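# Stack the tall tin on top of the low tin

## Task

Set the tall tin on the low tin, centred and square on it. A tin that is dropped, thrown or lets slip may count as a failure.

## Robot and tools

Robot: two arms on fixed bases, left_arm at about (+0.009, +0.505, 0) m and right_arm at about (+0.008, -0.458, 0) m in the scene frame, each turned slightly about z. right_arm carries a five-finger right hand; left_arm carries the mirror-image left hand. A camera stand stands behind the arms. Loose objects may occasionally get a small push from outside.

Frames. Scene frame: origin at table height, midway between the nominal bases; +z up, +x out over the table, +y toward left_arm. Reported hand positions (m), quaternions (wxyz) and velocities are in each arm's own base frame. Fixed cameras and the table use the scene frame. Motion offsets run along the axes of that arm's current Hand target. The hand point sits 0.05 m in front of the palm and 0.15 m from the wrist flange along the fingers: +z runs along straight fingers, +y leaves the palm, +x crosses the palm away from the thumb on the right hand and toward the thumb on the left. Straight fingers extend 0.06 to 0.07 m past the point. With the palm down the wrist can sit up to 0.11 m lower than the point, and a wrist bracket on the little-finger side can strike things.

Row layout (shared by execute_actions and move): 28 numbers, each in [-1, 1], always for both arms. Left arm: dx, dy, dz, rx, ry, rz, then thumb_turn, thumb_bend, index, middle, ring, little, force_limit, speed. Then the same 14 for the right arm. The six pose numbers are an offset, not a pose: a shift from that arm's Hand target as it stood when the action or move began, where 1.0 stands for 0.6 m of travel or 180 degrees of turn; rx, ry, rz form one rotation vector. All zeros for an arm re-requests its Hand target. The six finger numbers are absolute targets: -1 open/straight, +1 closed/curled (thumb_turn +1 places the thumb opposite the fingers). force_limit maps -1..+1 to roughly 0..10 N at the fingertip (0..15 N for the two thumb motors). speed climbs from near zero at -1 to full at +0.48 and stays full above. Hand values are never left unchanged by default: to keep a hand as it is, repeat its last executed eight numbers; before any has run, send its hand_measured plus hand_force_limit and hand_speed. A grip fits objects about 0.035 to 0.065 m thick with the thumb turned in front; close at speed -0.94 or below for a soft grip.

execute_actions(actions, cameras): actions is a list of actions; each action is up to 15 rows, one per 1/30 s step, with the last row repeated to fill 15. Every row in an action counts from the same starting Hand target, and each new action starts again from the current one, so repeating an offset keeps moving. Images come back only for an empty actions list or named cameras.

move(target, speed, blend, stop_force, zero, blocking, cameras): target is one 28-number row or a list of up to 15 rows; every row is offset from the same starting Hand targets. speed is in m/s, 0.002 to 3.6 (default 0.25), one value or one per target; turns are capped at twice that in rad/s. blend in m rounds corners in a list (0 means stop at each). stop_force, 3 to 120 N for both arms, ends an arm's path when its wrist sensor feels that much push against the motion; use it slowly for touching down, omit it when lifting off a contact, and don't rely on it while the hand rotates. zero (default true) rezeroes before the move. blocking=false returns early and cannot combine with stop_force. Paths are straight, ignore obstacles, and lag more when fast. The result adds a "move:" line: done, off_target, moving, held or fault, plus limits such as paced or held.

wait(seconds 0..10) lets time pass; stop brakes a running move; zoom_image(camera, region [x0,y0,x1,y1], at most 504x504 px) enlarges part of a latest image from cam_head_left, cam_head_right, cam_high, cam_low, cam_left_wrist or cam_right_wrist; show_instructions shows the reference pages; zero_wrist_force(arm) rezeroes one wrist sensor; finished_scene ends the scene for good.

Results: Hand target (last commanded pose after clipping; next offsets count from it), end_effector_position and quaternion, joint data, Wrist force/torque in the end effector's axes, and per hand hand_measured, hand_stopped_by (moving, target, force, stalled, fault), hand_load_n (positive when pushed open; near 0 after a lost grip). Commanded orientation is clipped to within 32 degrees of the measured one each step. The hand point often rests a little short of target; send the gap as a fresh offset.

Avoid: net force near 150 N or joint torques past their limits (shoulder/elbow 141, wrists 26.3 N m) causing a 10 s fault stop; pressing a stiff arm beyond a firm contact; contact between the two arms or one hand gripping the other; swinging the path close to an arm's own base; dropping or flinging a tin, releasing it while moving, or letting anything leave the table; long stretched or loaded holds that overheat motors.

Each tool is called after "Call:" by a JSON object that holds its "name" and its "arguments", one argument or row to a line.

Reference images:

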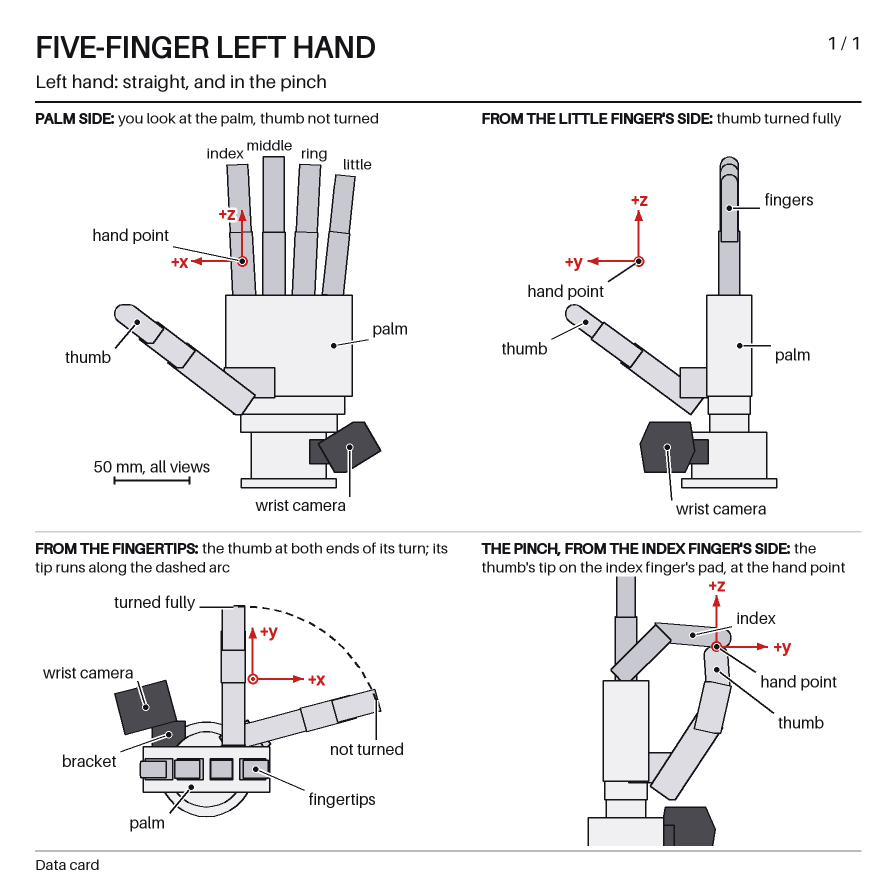

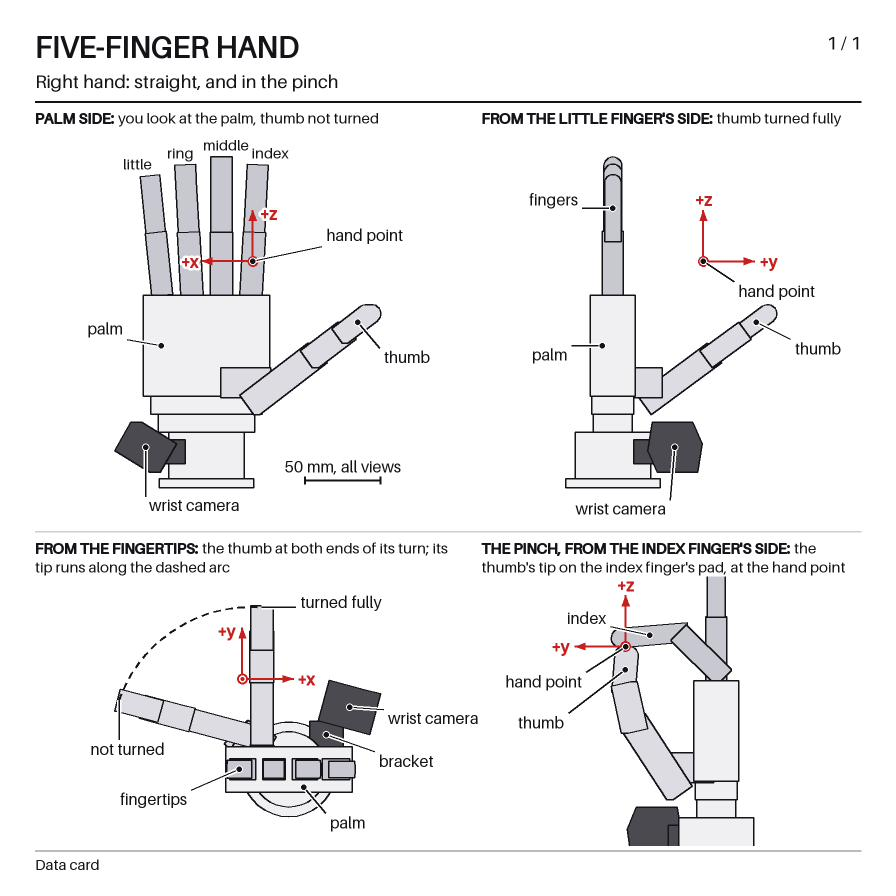

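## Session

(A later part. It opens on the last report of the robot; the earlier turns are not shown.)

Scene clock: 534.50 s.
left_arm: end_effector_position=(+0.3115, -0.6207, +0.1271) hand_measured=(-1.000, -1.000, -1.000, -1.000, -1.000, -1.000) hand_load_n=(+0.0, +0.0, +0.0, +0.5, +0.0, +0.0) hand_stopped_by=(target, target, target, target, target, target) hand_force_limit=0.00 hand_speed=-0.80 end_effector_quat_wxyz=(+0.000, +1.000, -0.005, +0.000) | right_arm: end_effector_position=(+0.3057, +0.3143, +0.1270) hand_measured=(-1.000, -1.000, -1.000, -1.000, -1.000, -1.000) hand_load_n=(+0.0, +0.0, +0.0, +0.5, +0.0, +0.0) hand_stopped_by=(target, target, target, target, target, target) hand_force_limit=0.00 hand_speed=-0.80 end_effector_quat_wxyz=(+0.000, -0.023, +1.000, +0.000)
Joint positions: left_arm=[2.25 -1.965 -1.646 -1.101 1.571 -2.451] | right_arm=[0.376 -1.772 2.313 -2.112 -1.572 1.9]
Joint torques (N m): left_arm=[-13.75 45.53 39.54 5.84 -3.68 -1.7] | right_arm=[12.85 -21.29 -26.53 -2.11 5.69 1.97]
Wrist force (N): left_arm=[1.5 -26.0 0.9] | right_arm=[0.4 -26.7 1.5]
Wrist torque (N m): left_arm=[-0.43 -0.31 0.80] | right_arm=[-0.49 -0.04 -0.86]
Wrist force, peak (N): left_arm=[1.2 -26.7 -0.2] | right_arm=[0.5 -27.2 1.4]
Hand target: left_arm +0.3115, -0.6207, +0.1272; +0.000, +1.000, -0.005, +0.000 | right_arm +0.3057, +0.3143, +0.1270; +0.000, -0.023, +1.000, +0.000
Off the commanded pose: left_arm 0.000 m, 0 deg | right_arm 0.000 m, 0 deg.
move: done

Call:
{"name": "move", "arguments": {
  "target": [0,0,-0.0667,0,0,0, -1,-1,-1,-1,-1,-1,0,-0.8, 0,0,-0.0667,0,0,0, -1,-1,-1,-1,-1,-1,0,-0.8],
  "speed": 0.04,
  "cameras": ["all"]
}}

Scene clock: 537.47 s.
left_arm: end_effector_position=(+0.3115, -0.6207, +0.1671) hand_measured=(-1.000, -1.000, -1.000, -1.000, -1.000, -1.000) hand_load_n=(+0.0, +0.0, +0.0, +0.5, +0.0, +0.0) hand_stopped_by=(target, target, target, target, target, target) hand_force_limit=0.00 hand_speed=-0.80 end_effector_quat_wxyz=(+0.000, +1.000, -0.005, +0.000) | right_arm: end_effector_position=(+0.3056, +0.3143, +0.1670) hand_measured=(-1.000, -1.000, -1.000, -1.000, -1.000, -1.000) hand_load_n=(+0.0, +0.0, +0.0, +0.5, +0.0, +0.0) hand_stopped_by=(target, target, target, target, target, target) hand_force_limit=0.00 hand_speed=-0.80 end_effector_quat_wxyz=(+0.000, -0.023, +1.000, +0.000)
Joint positions: left_arm=[2.25 -1.926 -1.59 -1.196 1.571 -2.451] | right_arm=[0.376 -1.829 2.239 -1.981 -1.572 1.9]
Joint torques (N m): left_arm=[-13.66 44.96 41.53 6.86 -4.63 -2.12] | right_arm=[16.03 -18.88 -27.48 -2.39 6.56 0.8]
Wrist force (N): left_arm=[1.6 -30.0 1.3] | right_arm=[0.6 -30.5 1.9]
Wrist torque (N m): left_arm=[-0.51 -0.30 0.90] | right_arm=[-0.52 -0.09 -0.96]
Wrist force, peak (N): left_arm=[1.5 -30.1 0.7] | right_arm=[0.5 -30.8 1.7]
Hand target: left_arm +0.3115, -0.6207, +0.1672; +0.000, +1.000, -0.005, +0.000 | right_arm +0.3056, +0.3143, +0.1670; +0.000, -0.023, +1.000, +0.000
Off the commanded pose: left_arm 0.000 m, 0 deg | right_arm 0.000 m, 0 deg.
move: done

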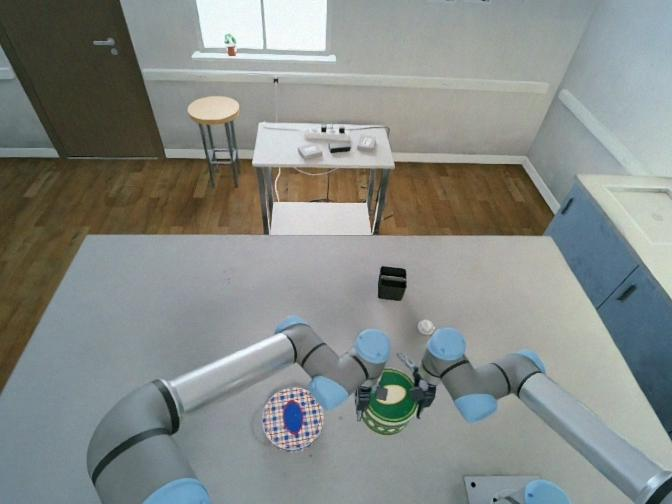

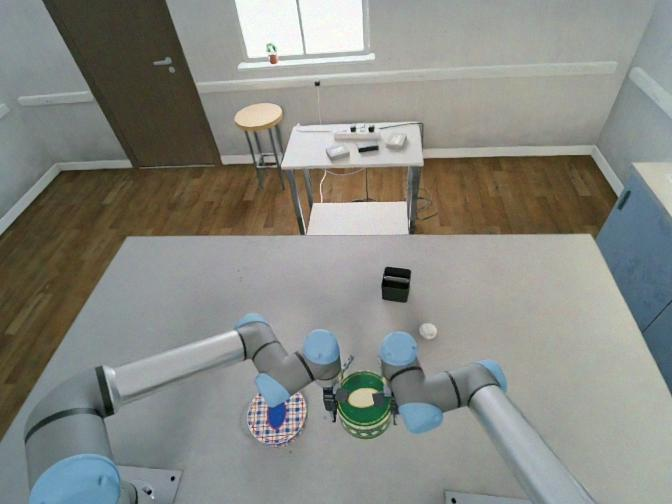

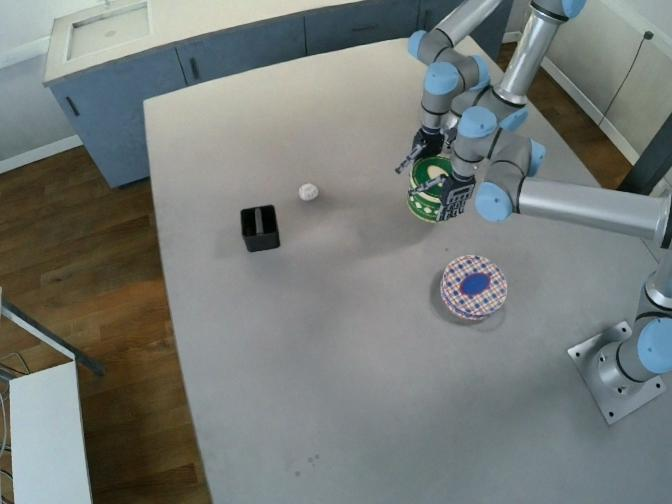

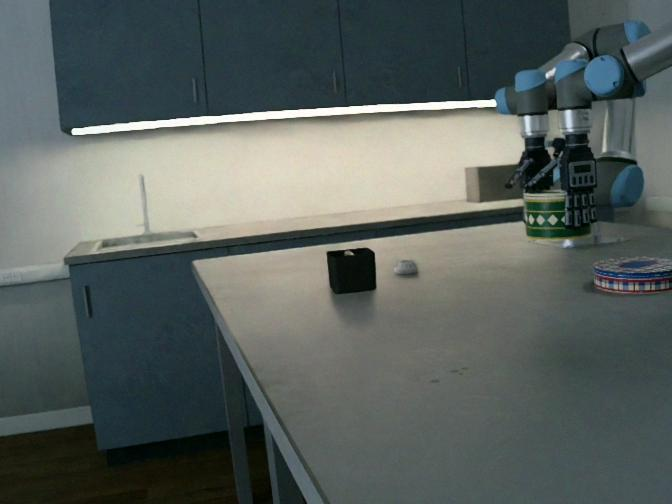

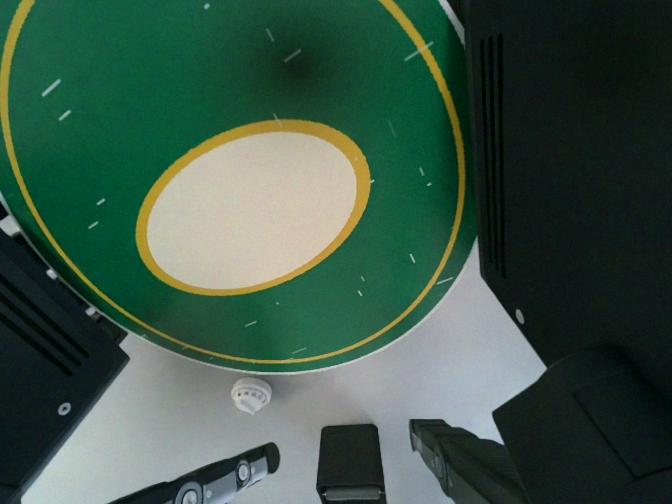

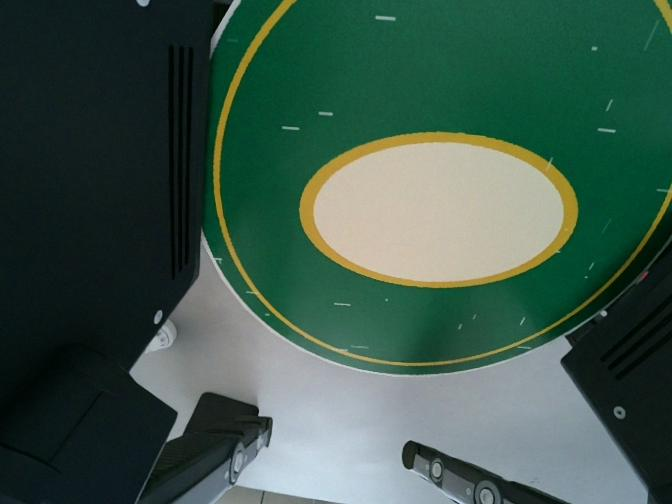

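Call:
{"name": "move", "arguments": {
  "target": [0,-0.05,0,0,0,0, -1,-1,-1,-1,-1,-1,0,-0.8, 0,0.05,0,0,0,0, -1,-1,-1,-1,-1,-1,0,-0.8],
  "speed": 0.04
}}

Scene clock: 541.23 s.
left_arm: end_effector_position=(+0.3118, -0.5908, +0.1672) hand_measured=(-1.000, -1.000, -1.000, -1.000, -1.000, -1.000) hand_load_n=(+0.0, +0.0, +0.0, +0.0, +0.0, +0.0) hand_stopped_by=(target, target, target, target, target, target) hand_force_limit=0.00 hand_speed=-0.80 end_effector_quat_wxyz=(+0.000, +1.000, -0.005, +0.000) | right_arm: end_effector_position=(+0.3042, +0.3442, +0.1670) hand_measured=(-1.000, -1.000, -1.000, -1.000, -1.000, -1.000) hand_load_n=(+0.0, +0.0, +0.0, +0.5, +0.5, +0.0) hand_stopped_by=(target, target, target, target, target, target) hand_force_limit=0.00 hand_speed=-0.80 end_effector_quat_wxyz=(+0.000, -0.023, +1.000, +0.000)
Joint positions: left_arm=[2.283 -1.867 -1.671 -1.174 1.571 -2.419] | right_arm=[0.453 -1.772 2.197 -1.997 -1.571 1.977]
Joint torques (N m): left_arm=[-1.49 43.68 23.02 10.1 -2.48 2.09] | right_arm=[21.11 -6.21 -28.93 -7.06 4.09 1.88]
Wrist force (N): left_arm=[1.2 -28.3 1.2] | right_arm=[0.6 -29.2 1.8]
Wrist torque (N m): left_arm=[-0.44 -0.22 0.75] | right_arm=[-0.50 -0.06 -0.93]
Wrist force, peak (N): left_arm=[1.6 -30.1 0.9] | right_arm=[0.6 -30.9 1.9]
Hand target: left_arm +0.3118, -0.5908, +0.1672; +0.000, +1.000, -0.005, +0.000 | right_arm +0.3042, +0.3443, +0.1670; +0.000, -0.023, +1.000, +0.000
Off the commanded pose: left_arm 0.000 m, 0 deg | right_arm 0.000 m, 0 deg.
move: done

Call:
{"name": "move", "arguments": {
  "target": [-0.003,-0.0833,0,0,0,0, -1,-1,-1,-1,-1,-1,0,-0.8, 0.003,0.0833,0,0,0,0, -1,-1,-1,-1,-1,-1,0,-0.8],
  "speed": 0.05
}}

Scene clock: 544.63 s.
left_arm: end_effector_position=(+0.3106, -0.5408, +0.1672) hand_measured=(-1.000, -1.000, -1.000, -1.000, -1.000, -1.000) hand_load_n=(+0.0, +0.0, +0.0, +0.5, +0.0, +0.0) hand_stopped_by=(target, target, target, target, target, target) hand_force_limit=0.00 hand_speed=-0.80 end_effector_quat_wxyz=(+0.000, +1.000, -0.005, +0.000) end_effector_velocity=(+0.000, +0.002, +0.000) end_effector_angular_velocity=(+0.000, +0.000, +0.000) | right_arm: end_effector_position=(+0.3001, +0.3940, +0.1670) hand_measured=(-1.000, -1.000, -1.000, -1.000, -1.000, -1.000) hand_load_n=(+0.0, +0.0, +0.0, +0.5, +0.0, +0.0) hand_stopped_by=(target, target, target, target, target, target) hand_force_limit=0.00 hand_speed=-0.80 end_effector_quat_wxyz=(+0.000, -0.023, +1.000, +0.000)
Joint positions: left_arm=[2.341 -1.767 -1.799 -1.146 1.571 -2.36] | right_arm=[0.57 -1.679 2.121 -2.014 -1.572 2.094]
Joint velocities: left_arm=[0.001 0.003 -0.005 0.001 0 0.001] | right_arm=[within noise]
Joint torques (N m): left_arm=[-1.36 38.04 21.26 9.74 -4.85 2.24] | right_arm=[20.68 -9.46 -28.95 -7.73 3.48 2.16]
Wrist force (N): left_arm=[1.5 -27.5 0.9] | right_arm=[0.7 -28.7 1.3]
Wrist torque (N m): left_arm=[-0.44 -0.23 0.75] | right_arm=[-0.55 -0.08 -0.92]
Wrist force, peak (N): left_arm=[1.3 -28.5 1.0] | right_arm=[0.6 -29.2 1.1]
Hand target: left_arm +0.3105, -0.5408, +0.1672; +0.000, +1.000, -0.005, +0.000 | right_arm +0.3001, +0.3941, +0.1670; +0.000, -0.023, +1.000, +0.000
Off the commanded pose: left_arm 0.000 m, 0 deg | right_arm 0.000 m, 0 deg.
move: done

Call:
{"name": "move", "arguments": {
  "target": [-0.005,-0.1333,0,0,0,0, -1,-1,-1,-1,-1,-1,0,-0.8, 0.005,0.1333,0,0,0,0, -1,-1,-1,-1,-1,-1,0,-0.8],
  "speed": 0.06,
  "cameras": ["cam_low","cam_high"]
}}

Scene clock: 548.47 s.
left_arm: end_effector_position=(+0.3084, -0.4608, +0.1672) hand_measured=(-1.000, -1.000, -1.000, -1.000, -1.000, -1.000) hand_load_n=(+0.0, +0.0, +0.0, +0.0, +0.0, +0.0) hand_stopped_by=(target, target, target, target, target, target) hand_force_limit=0.00 hand_speed=-0.80 end_effector_quat_wxyz=(+0.000, +1.000, -0.005, +0.000) | right_arm: end_effector_position=(+0.2934, +0.4738, +0.1670) hand_measured=(-1.000, -1.000, -1.000, -1.000, -1.000, -1.000) hand_load_n=(+0.0, +0.0, +0.0, +0.5, +0.0, +0.0) hand_stopped_by=(target, target, target, target, target, target) hand_force_limit=0.00 hand_speed=-0.80 end_effector_quat_wxyz=(+0.000, -0.023, +1.000, +0.000)
Joint positions: left_arm=[2.455 -1.608 -1.981 -1.123 1.571 -2.247] | right_arm=[0.724 -1.527 1.975 -2.019 -1.572 2.248]
Joint torques (N m): left_arm=[-1.09 30.69 21.74 9.39 -6.94 1.99] | right_arm=[19.95 -16.48 -31.52 -4.19 3.11 1.87]
Wrist force (N): left_arm=[1.7 -28.0 1.0] | right_arm=[0.6 -29.4 1.1]
Wrist torque (N m): left_arm=[-0.47 -0.29 0.77] | right_arm=[-0.56 -0.06 -1.00]
Wrist force, peak (N): left_arm=[1.8 -30.5 1.0] | right_arm=[0.6 -31.6 1.4]
Hand target: left_arm +0.3084, -0.4607, +0.1672; +0.000, +1.000, -0.005, +0.000 | right_arm +0.2934, +0.4739, +0.1669; +0.000, -0.023, +1.000, +0.000
Off the commanded pose: left_arm 0.000 m, 0 deg | right_arm 0.000 m, 0 deg.
move: done
Images, in order (width x height): cam_high 672x504, cam_low 672x504.

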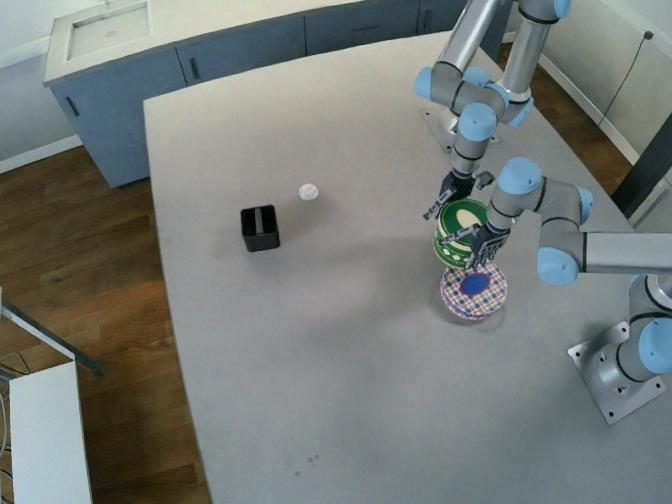

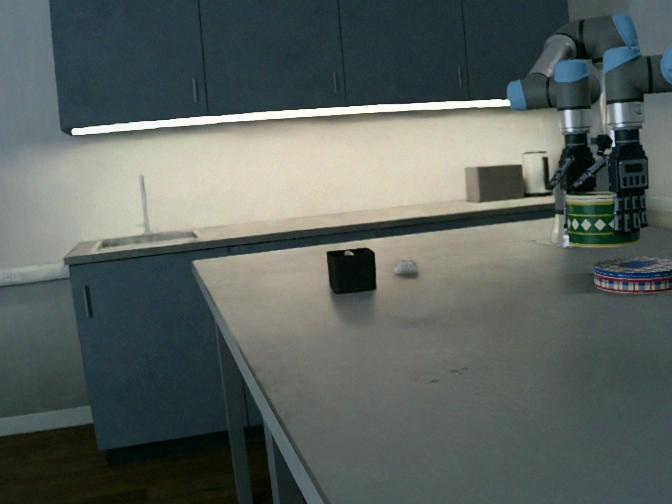

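Call:
{"name": "move", "arguments": {
  "target": [-0.0045,-0.1333,0,0,0,0, -1,-1,-1,-1,-1,-1,0,-0.8, 0.0045,0.1333,0,0,0,0, -1,-1,-1,-1,-1,-1,0,-0.8],
  "speed": 0.06
}}

Scene clock: 552.60 s.
left_arm: end_effector_position=(+0.3066, -0.3808, +0.1672) hand_measured=(-1.000, -1.000, -1.000, -1.000, -1.000, -1.000) hand_load_n=(+0.0, +0.0, +0.0, +0.5, +0.0, +0.5) hand_stopped_by=(target, target, target, target, target, target) hand_force_limit=0.00 hand_speed=-0.80 end_effector_quat_wxyz=(+0.000, +1.000, -0.005, +0.000) | right_arm: end_effector_position=(+0.2869, +0.5536, +0.1669) hand_measured=(-1.000, -1.000, -1.000, -1.000, -1.000, -1.000) hand_load_n=(+0.0, +0.0, +0.0, +0.0, +0.5, +0.0) hand_stopped_by=(target, target, target, target, target, target) hand_force_limit=0.00 hand_speed=-0.80 end_effector_quat_wxyz=(+0.000, -0.023, +1.000, +0.000)
Joint positions: left_arm=[2.603 -1.445 -2.135 -1.132 1.571 -2.098] | right_arm=[0.845 -1.374 1.801 -1.998 -1.572 2.369]
Joint torques (N m): left_arm=[-1.4 24.39 18.87 4.81 -8.14 2.41] | right_arm=[22.08 -23.95 -33.95 -5.35 3.16 1.99]
Wrist force (N): left_arm=[1.5 -31.9 1.7] | right_arm=[0.6 -32.5 1.7]
Wrist torque (N m): left_arm=[-0.58 -0.23 0.89] | right_arm=[-0.60 -0.05 -1.08]
Wrist force, peak (N): left_arm=[1.4 -34.5 1.0] | right_arm=[0.7 -34.5 1.9]
Hand target: left_arm +0.3066, -0.3807, +0.1673; +0.000, +1.000, -0.005, +0.000 | right_arm +0.2869, +0.5536, +0.1669; +0.000, -0.023, +1.000, +0.000
Off the commanded pose: left_arm 0.000 m, 0 deg | right_arm 0.000 m, 0 deg.
move: done

Call:
{"name": "move", "arguments": {
  "target": [0,-0.0567,0,0,0,0, -1,-1,-1,-1,-1,-1,0,-0.8, 0,0.0563,0,0,0,0, -1,-1,-1,-1,-1,-1,0,-0.8],
  "speed": 0.05,
  "cameras": ["all"]
}}

Call:
{"name": "zoom_image", "arguments": {
  "camera": "cam_head_left",
  "region": [230, 340, 370, 480]
}}

Call:
{"name": "zoom_image", "arguments": {
  "camera": "cam_head_right",
  "region": [210, 340, 350, 480]
}}

Call:
{"name": "zoom_image", "arguments": {
  "camera": "cam_high",
  "region": [400, 200, 560, 340]
}}

Call:
{"name": "zoom_image", "arguments": {
  "camera": "cam_low",
  "region": [540, 170, 672, 310]
}}

Scene clock: 557.30 s.
left_arm: end_effector_position=(+0.3069, -0.3468, +0.1673) hand_measured=(-1.000, -1.000, -1.000, -1.000, -1.000, -1.000) hand_load_n=(+0.0, +0.0, +0.0, +0.0, +0.0, +0.0) hand_stopped_by=(target, target, target, target, target, target) hand_force_limit=0.00 hand_speed=-0.80 end_effector_quat_wxyz=(+0.000, +1.000, -0.005, +0.000) | right_arm: end_effector_position=(+0.2854, +0.5873, +0.1669) hand_measured=(-1.000, -1.000, -1.000, -1.000, -1.000, -1.000) hand_load_n=(+0.0, +0.0, +0.0, +0.0, +0.0, +0.0) hand_stopped_by=(target, target, target, target, target, target) hand_force_limit=0.00 hand_speed=-0.80 end_effector_quat_wxyz=(+0.000, -0.023, +1.000, +0.000)
Joint positions: left_arm=[2.68 -1.378 -2.19 -1.145 1.571 -2.021] | right_arm=[0.886 -1.308 1.717 -1.98 -1.572 2.41]
Joint torques (N m): left_arm=[0.48 21.6 18.77 3.84 -7.56 2.14] | right_arm=[21.63 -27.5 -31.56 -4.79 4.98 1.96]
Wrist force (N): left_arm=[1.5 -27.3 1.6] | right_arm=[0.6 -28.1 1.7]
Wrist torque (N m): left_arm=[-0.46 -0.24 0.70] | right_arm=[-0.55 -0.05 -0.91]
Wrist force, peak (N): left_arm=[1.5 -32.1 1.0] | right_arm=[0.6 -33.1 1.8]
Hand target: left_arm +0.3069, -0.3467, +0.1673; +0.000, +1.000, -0.005, +0.000 | right_arm +0.2854, +0.5874, +0.1669; +0.000, -0.023, +1.000, +0.000
Off the commanded pose: left_arm 0.000 m, 0 deg | right_arm 0.000 m, 0 deg.
move: done

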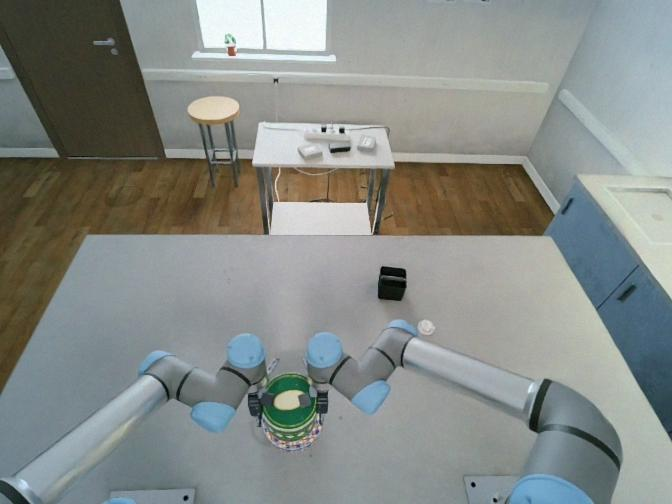

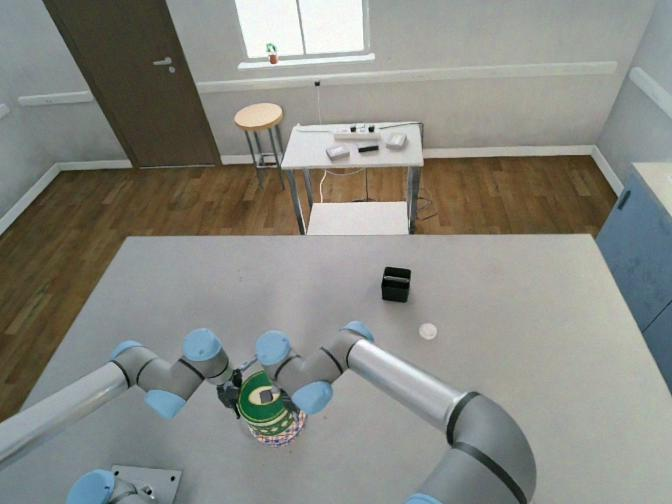

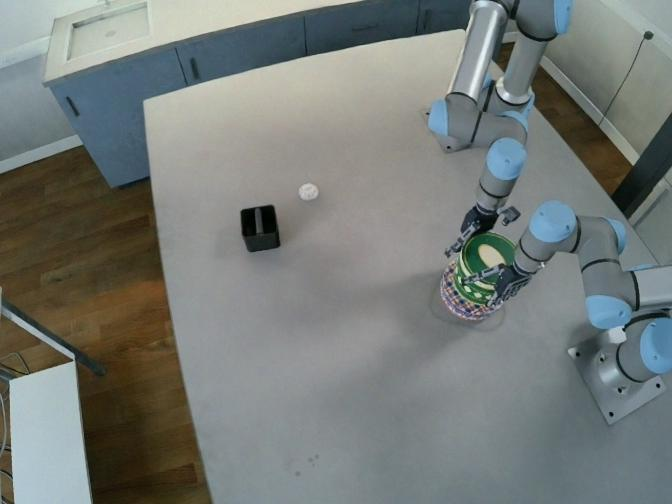

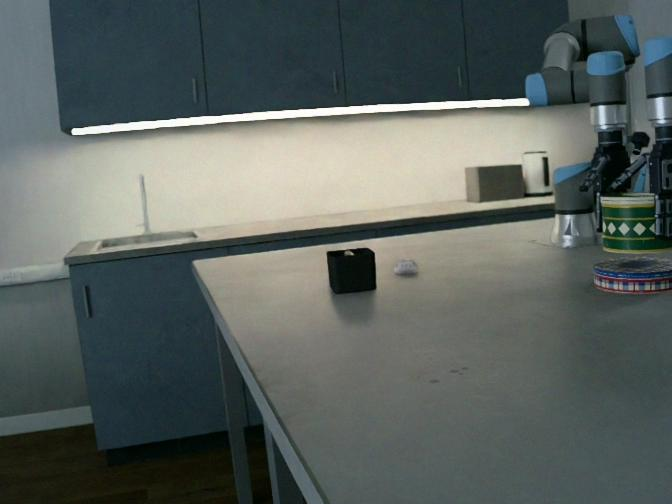

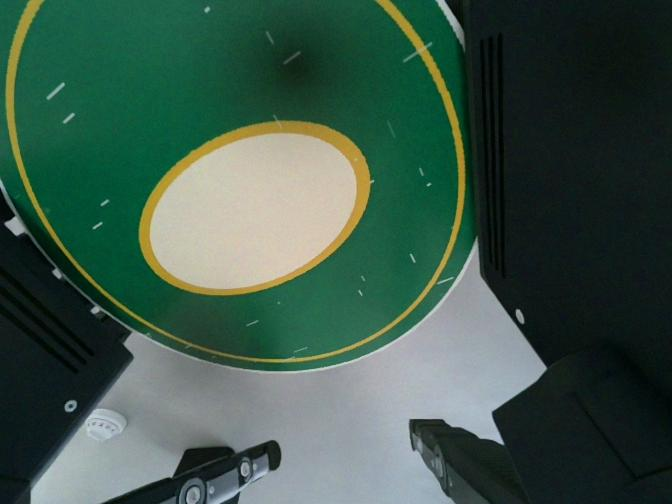

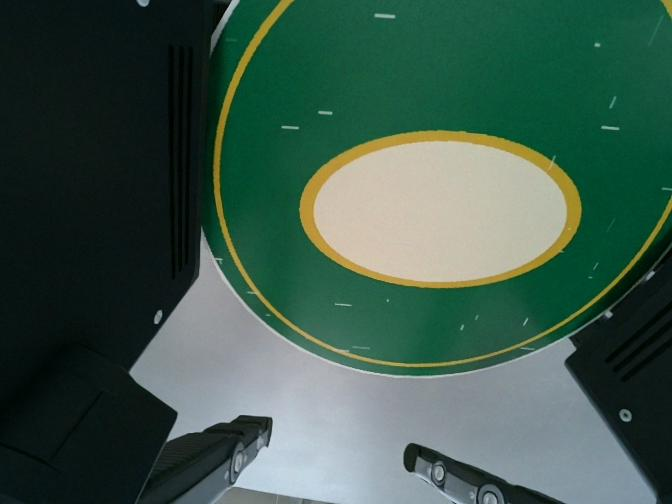

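Scaled by 3.600.

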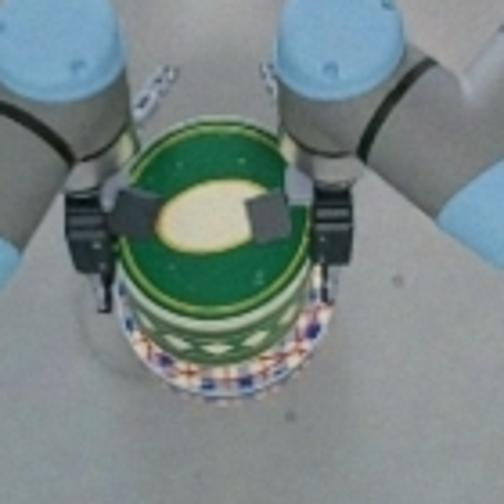

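Scaled by 3.600.

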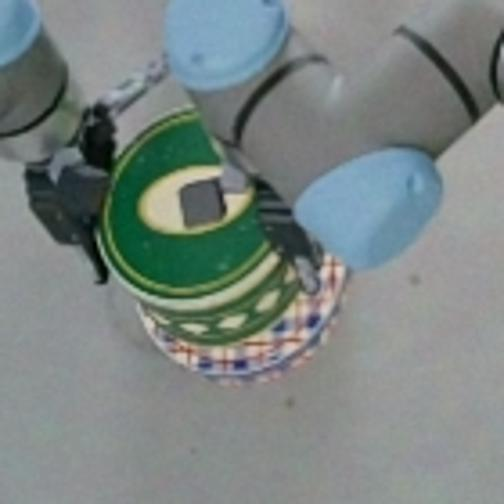

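Scaled by 3.150.

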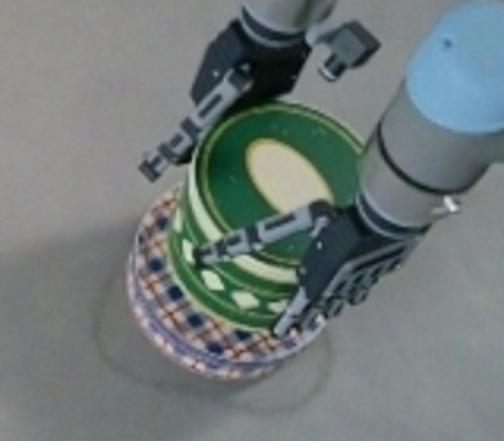

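Scaled by 3.600.

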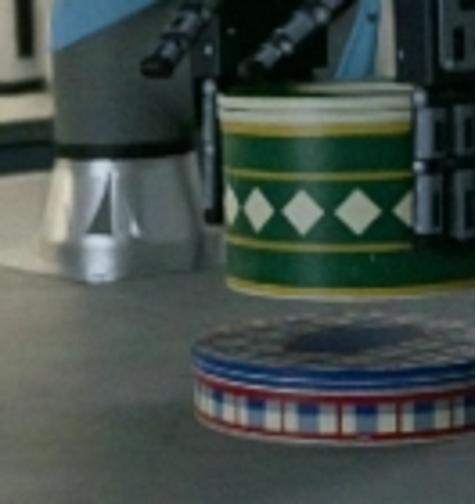

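Call:
{"name": "move", "arguments": {
  "target": [0,0,0.03,0,0,0, -1,-1,-1,-1,-1,-1,0,-0.8, 0,0,0.03,0,0,0, -1,-1,-1,-1,-1,-1,0,-0.8],
  "speed": 0.03,
  "cameras": ["cam_head_left","cam_head_right","cam_high","cam_low"]
}}

Call:
{"name": "zoom_image", "arguments": {
  "camera": "cam_head_left",
  "region": [240, 360, 340, 460]
}}

Call:
{"name": "zoom_image", "arguments": {
  "camera": "cam_head_right",
  "region": [225, 360, 325, 460]
}}

Call:
{"name": "zoom_image", "arguments": {
  "camera": "cam_high",
  "region": [420, 230, 530, 340]
}}

Call:
{"name": "zoom_image", "arguments": {
  "camera": "cam_low",
  "region": [572, 200, 672, 300]
}}

Scene clock: 562.17 s.
left_arm: end_effector_position=(+0.3069, -0.3467, +0.1493) hand_measured=(-1.000, -1.000, -1.000, -1.000, -1.000, -1.000) hand_load_n=(+0.5, +0.0, +0.0, +0.0, +0.0, +0.0) hand_stopped_by=(target, target, target, target, target, target) hand_force_limit=0.00 hand_speed=-0.80 end_effector_quat_wxyz=(+0.000, +1.000, -0.005, +0.000) | right_arm: end_effector_position=(+0.2854, +0.5874, +0.1489) hand_measured=(-1.000, -1.000, -1.000, -1.000, -1.000, -1.000) hand_load_n=(+0.0, +0.0, +0.0, +0.0, +0.0, +0.0) hand_stopped_by=(target, target, target, target, target, target) hand_force_limit=0.00 hand_speed=-0.80 end_effector_quat_wxyz=(+0.000, -0.023, +1.000, +0.000)
Joint positions: left_arm=[2.681 -1.4 -2.223 -1.089 1.571 -2.021] | right_arm=[0.886 -1.29 1.743 -2.024 -1.572 2.41]
Joint torques (N m): left_arm=[-1.14 6.07 18.19 7.17 -4.44 1.71] | right_arm=[11.44 -27.66 -18.84 -9.06 2.57 0.27]
Wrist force (N): left_arm=[1.1 -25.5 1.0] | right_arm=[0.6 -26.4 1.1]
Wrist torque (N m): left_arm=[-0.44 -0.21 0.62] | right_arm=[-0.53 -0.05 -0.85]
Wrist force, peak (N): left_arm=[1.5 -27.9 1.3] | right_arm=[0.7 -28.9 1.8]
Hand target: left_arm +0.3069, -0.3467, +0.1493; +0.000, +1.000, -0.005, +0.000 | right_arm +0.2854, +0.5874, +0.1489; +0.000, -0.023, +1.000, +0.000
Off the commanded pose: left_arm 0.000 m, 0 deg | right_arm 0.000 m, 0 deg.
move: done
Images, in order (width x height): cam_head_left 672x504, cam_head_right 672x504, cam_high 672x504, cam_low 672x504.

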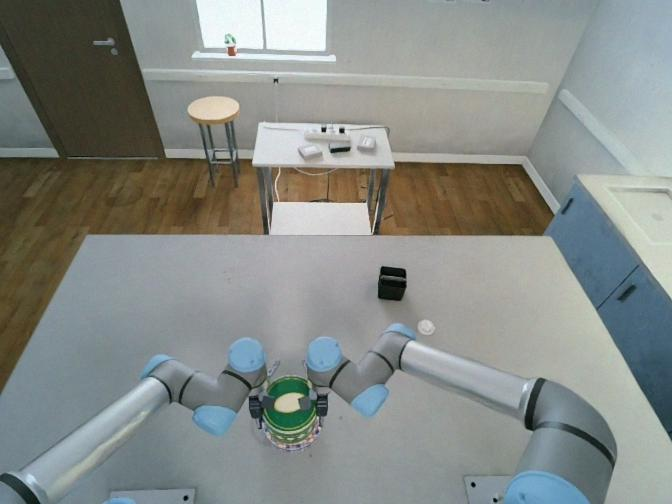

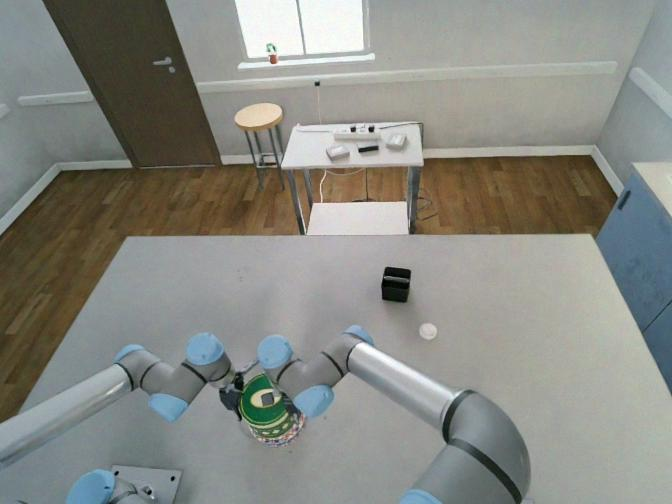

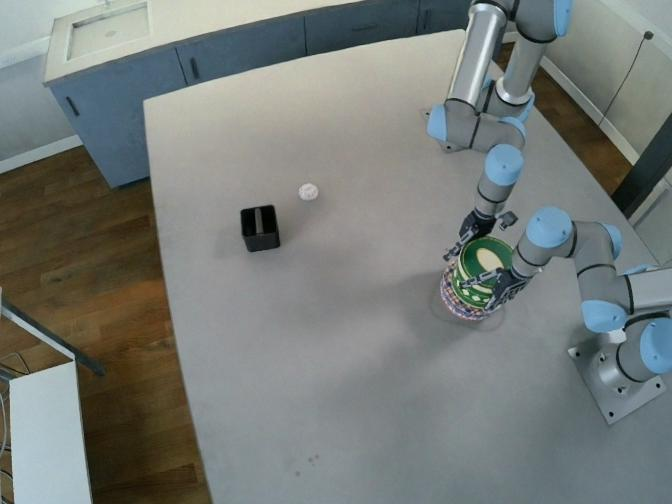

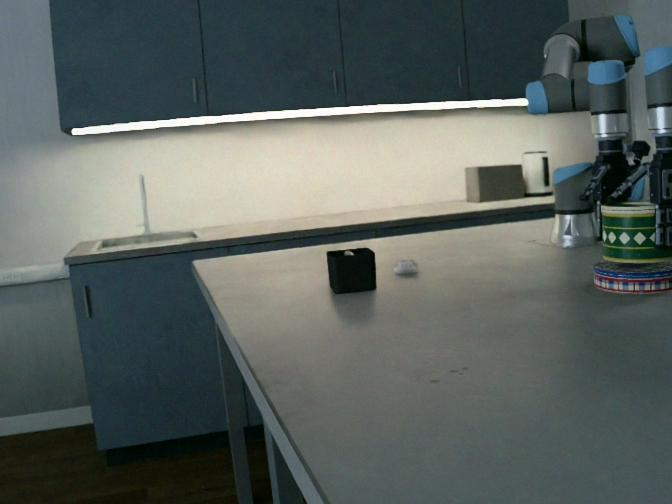

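Scaled by 5.040.

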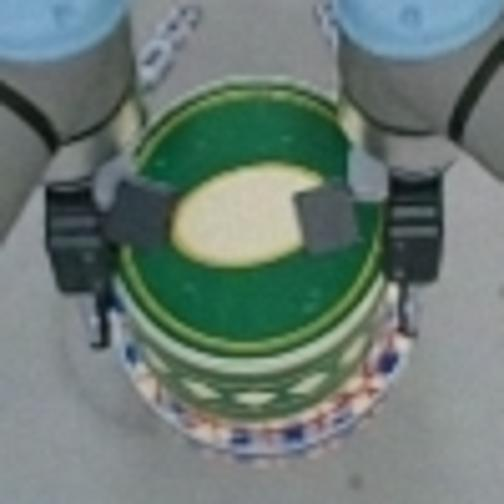

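Scaled by 5.040.

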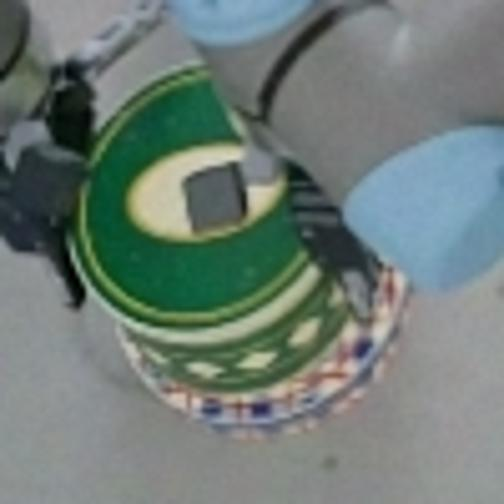

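Scaled by 4.582.

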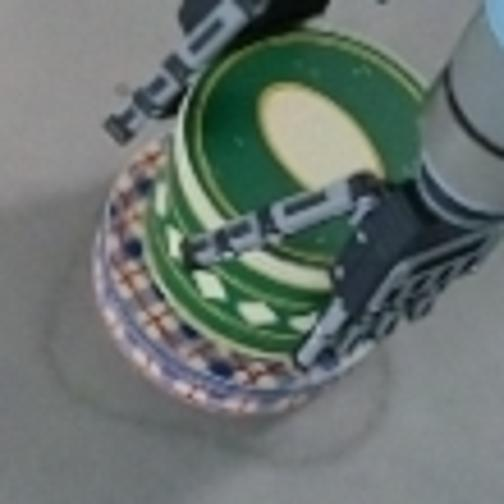

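Scaled by 5.040.

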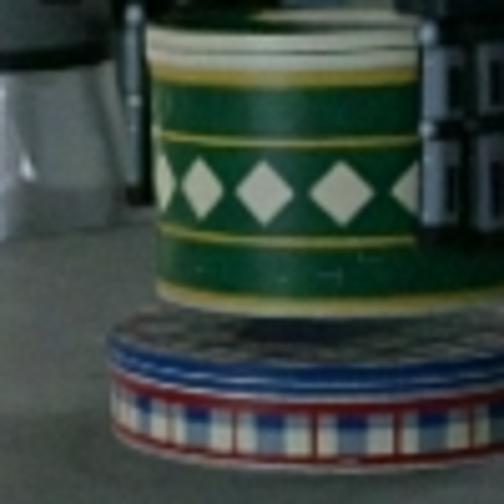

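Call:
{"name": "zoom_image", "arguments": {
  "camera": "cam_high",
  "region": [430, 240, 510, 330]
}}

Call:
{"name": "zoom_image", "arguments": {
  "camera": "cam_head_left",
  "region": [255, 400, 330, 460]
}}

Call:
{"name": "zoom_image", "arguments": {
  "camera": "cam_head_right",
  "region": [240, 400, 315, 460]
}}

Scaled by 5.600.

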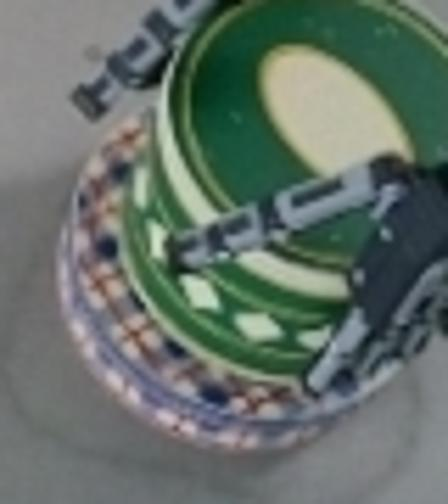

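Scaled by 6.720.

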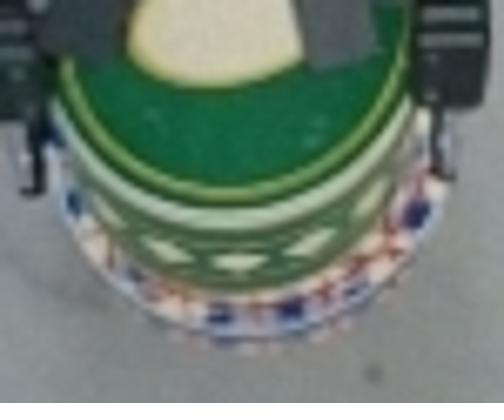

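Scaled by 6.720.

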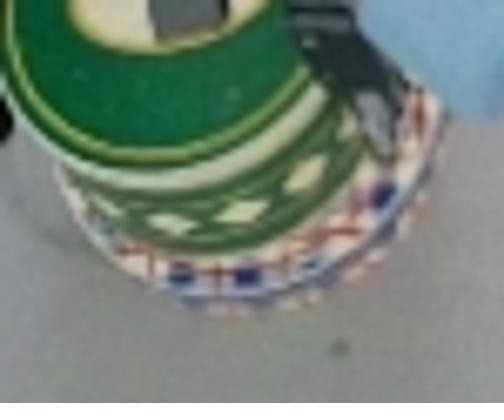

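Call:
{"name": "move", "arguments": {
  "target": [0,0,0.0133,0,0,0, -1,-1,-1,-1,-1,-1,0,-0.8, 0,0,0.0133,0,0,0, -1,-1,-1,-1,-1,-1,0,-0.8],
  "speed": 0.02,
  "cameras": ["cam_head_left","cam_head_right","cam_high","cam_low"]
}}

Call:
{"name": "zoom_image", "arguments": {
  "camera": "cam_low",
  "region": [582, 220, 672, 300]
}}

Call:
{"name": "zoom_image", "arguments": {
  "camera": "cam_high",
  "region": [430, 230, 520, 330]
}}

Call:
{"name": "zoom_image", "arguments": {
  "camera": "cam_head_left",
  "region": [255, 395, 330, 455]
}}

Call:
{"name": "zoom_image", "arguments": {
  "camera": "cam_head_right",
  "region": [238, 395, 313, 455]
}}

Scene clock: 642.40 s.
left_arm: end_effector_position=(+0.3069, -0.3467, +0.1413) hand_measured=(-1.000, -1.000, -1.000, -1.000, -1.000, -1.000) hand_load_n=(+0.0, +0.0, -0.5, +0.5, +0.0, +0.0) hand_stopped_by=(target, target, target, target, target, target) hand_force_limit=0.00 hand_speed=-0.80 end_effector_quat_wxyz=(+0.000, +1.000, -0.005, +0.000) | right_arm: end_effector_position=(+0.2854, +0.5874, +0.1410) hand_measured=(-1.000, -1.000, -1.000, -1.000, -1.000, -1.000) hand_load_n=(+0.0, +0.0, +0.0, +0.0, +0.0, +0.0) hand_stopped_by=(target, target, target, target, target, target) hand_force_limit=0.00 hand_speed=-0.80 end_effector_quat_wxyz=(+0.000, -0.023, +1.000, +0.000)
Joint positions: left_arm=[2.681 -1.412 -2.237 -1.064 1.571 -2.021] | right_arm=[0.886 -1.282 1.755 -2.044 -1.572 2.41]
Joint torques (N m): left_arm=[-8.23 6.74 17.05 7.32 -3.36 -0.85] | right_arm=[-2.99 -27.92 -19.64 -8.8 4.89 -2.03]
Wrist force (N): left_arm=[1.4 -24.8 1.0] | right_arm=[0.7 -26.0 1.4]
Wrist torque (N m): left_arm=[-0.42 -0.25 0.62] | right_arm=[-0.57 -0.05 -0.84]
Wrist force, peak (N): left_arm=[1.1 -26.0 0.8] | right_arm=[0.5 -26.8 1.7]
Hand target: left_arm +0.3069, -0.3467, +0.1413; +0.000, +1.000, -0.005, +0.000 | right_arm +0.2854, +0.5874, +0.1409; +0.000, -0.023, +1.000, +0.000
Off the commanded pose: left_arm 0.000 m, 0 deg | right_arm 0.000 m, 0 deg.
move: done
Images, in order (width x height): cam_head_left 672x504, cam_head_right 672x504, cam_high 672x504, cam_low 672x504.

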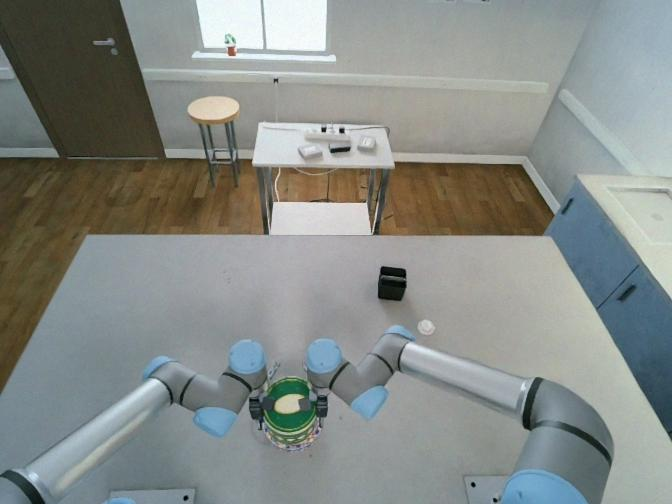

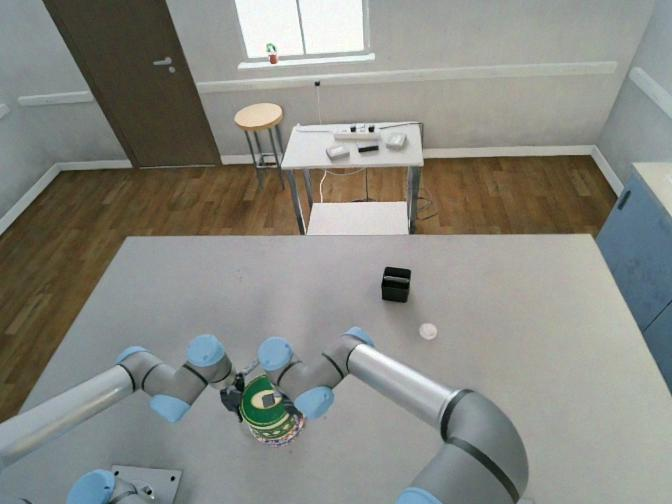

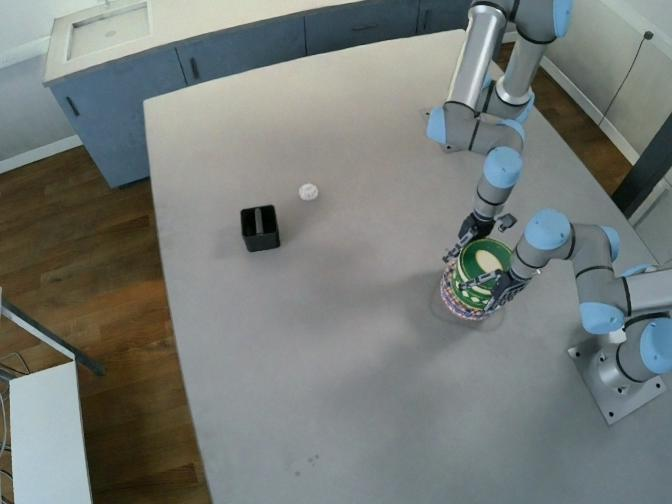

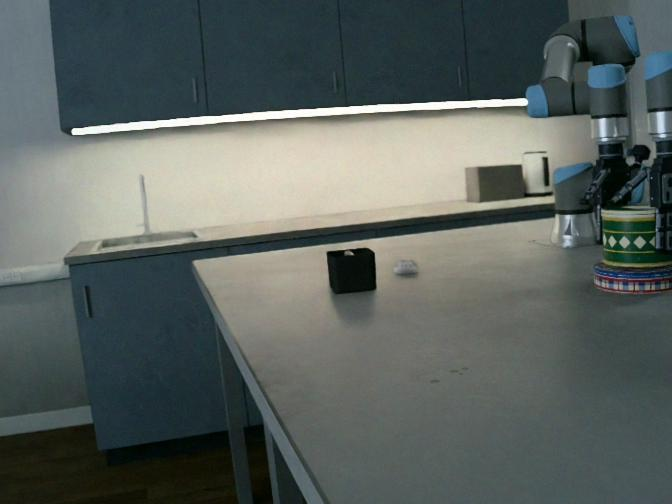

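Scaled by 5.600.

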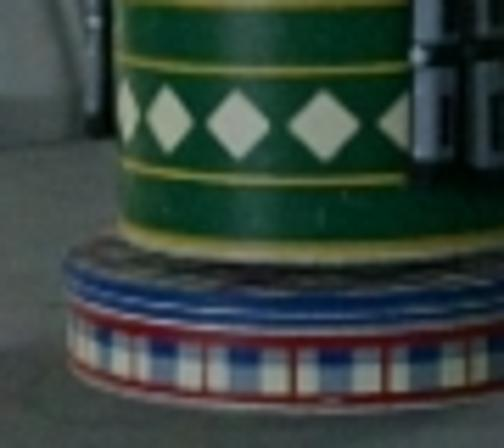

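Scaled by 5.040.

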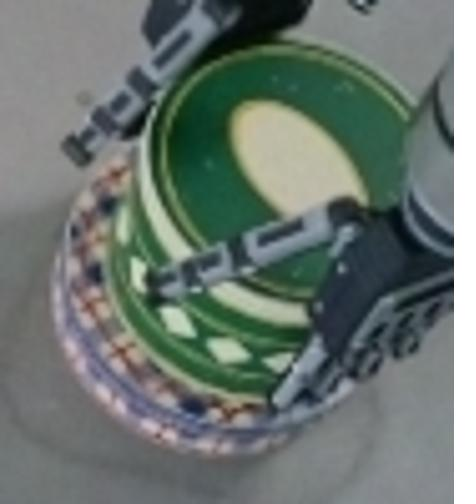

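Scaled by 6.720.

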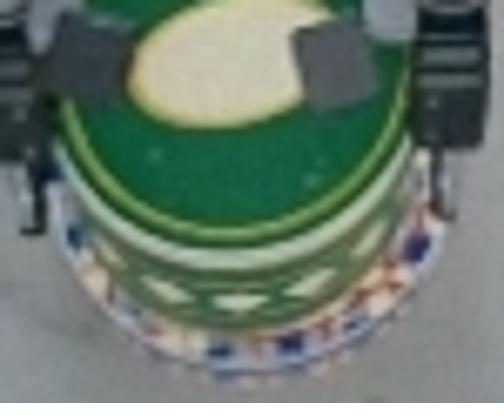

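Scaled by 6.720.

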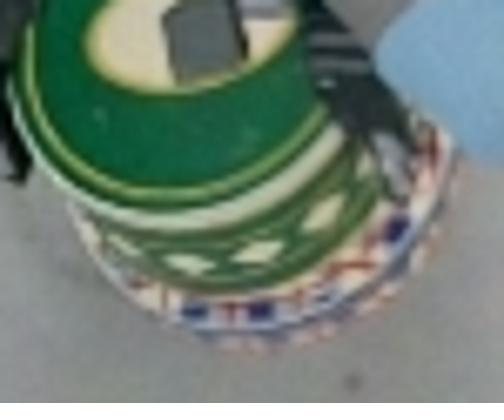

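Call:
{"name": "move", "arguments": {
  "target": [0,0.005,0.0042,0,0,0, -1,-1,-1,-1,-1,-1,0,-0.8, 0,-0.005,0.0042,0,0,0, -1,-1,-1,-1,-1,-1,0,-0.8],
  "speed": 0.02
}}

Scene clock: 661.27 s.
left_arm: end_effector_position=(+0.3069, -0.3497, +0.1388) hand_measured=(-1.000, -1.000, -1.000, -1.000, -1.000, -1.000) hand_load_n=(+0.0, +0.0, +0.0, +0.0, +0.0, +0.0) hand_stopped_by=(target, target, target, target, target, target) hand_force_limit=0.00 hand_speed=-0.80 end_effector_quat_wxyz=(+0.000, +1.000, -0.005, +0.000) | right_arm: end_effector_position=(+0.2855, +0.5844, +0.1384) hand_measured=(-1.000, -1.000, -1.000, -1.000, -1.000, -1.000) hand_load_n=(+0.0, +0.0, +0.0, +0.5, +0.0, +0.0) hand_stopped_by=(target, target, target, target, target, target) hand_force_limit=0.00 hand_speed=-0.80 end_effector_quat_wxyz=(+0.000, -0.023, +1.000, +0.000)
Joint positions: left_arm=[2.674 -1.421 -2.237 -1.054 1.571 -2.028] | right_arm=[0.883 -1.284 1.766 -2.052 -1.572 2.407]
Joint torques (N m): left_arm=[-13.27 6.05 35.49 7.48 -5.3 -2.08] | right_arm=[-6.07 -44.23 -18.69 -8.65 5.31 -2.53]
Wrist force (N): left_arm=[1.3 -24.0 1.1] | right_arm=[0.5 -25.0 1.2]
Wrist torque (N m): left_arm=[-0.43 -0.22 0.69] | right_arm=[-0.54 -0.03 -0.61]
Wrist force, peak (N): left_arm=[1.4 -25.2 1.3] | right_arm=[0.5 -26.2 1.2]
Hand target: left_arm +0.3069, -0.3497, +0.1388; +0.000, +1.000, -0.005, +0.000 | right_arm +0.2855, +0.5844, +0.1384; +0.000, -0.023, +1.000, +0.000
Off the commanded pose: left_arm 0.000 m, 0 deg | right_arm 0.000 m, 0 deg.
move: done


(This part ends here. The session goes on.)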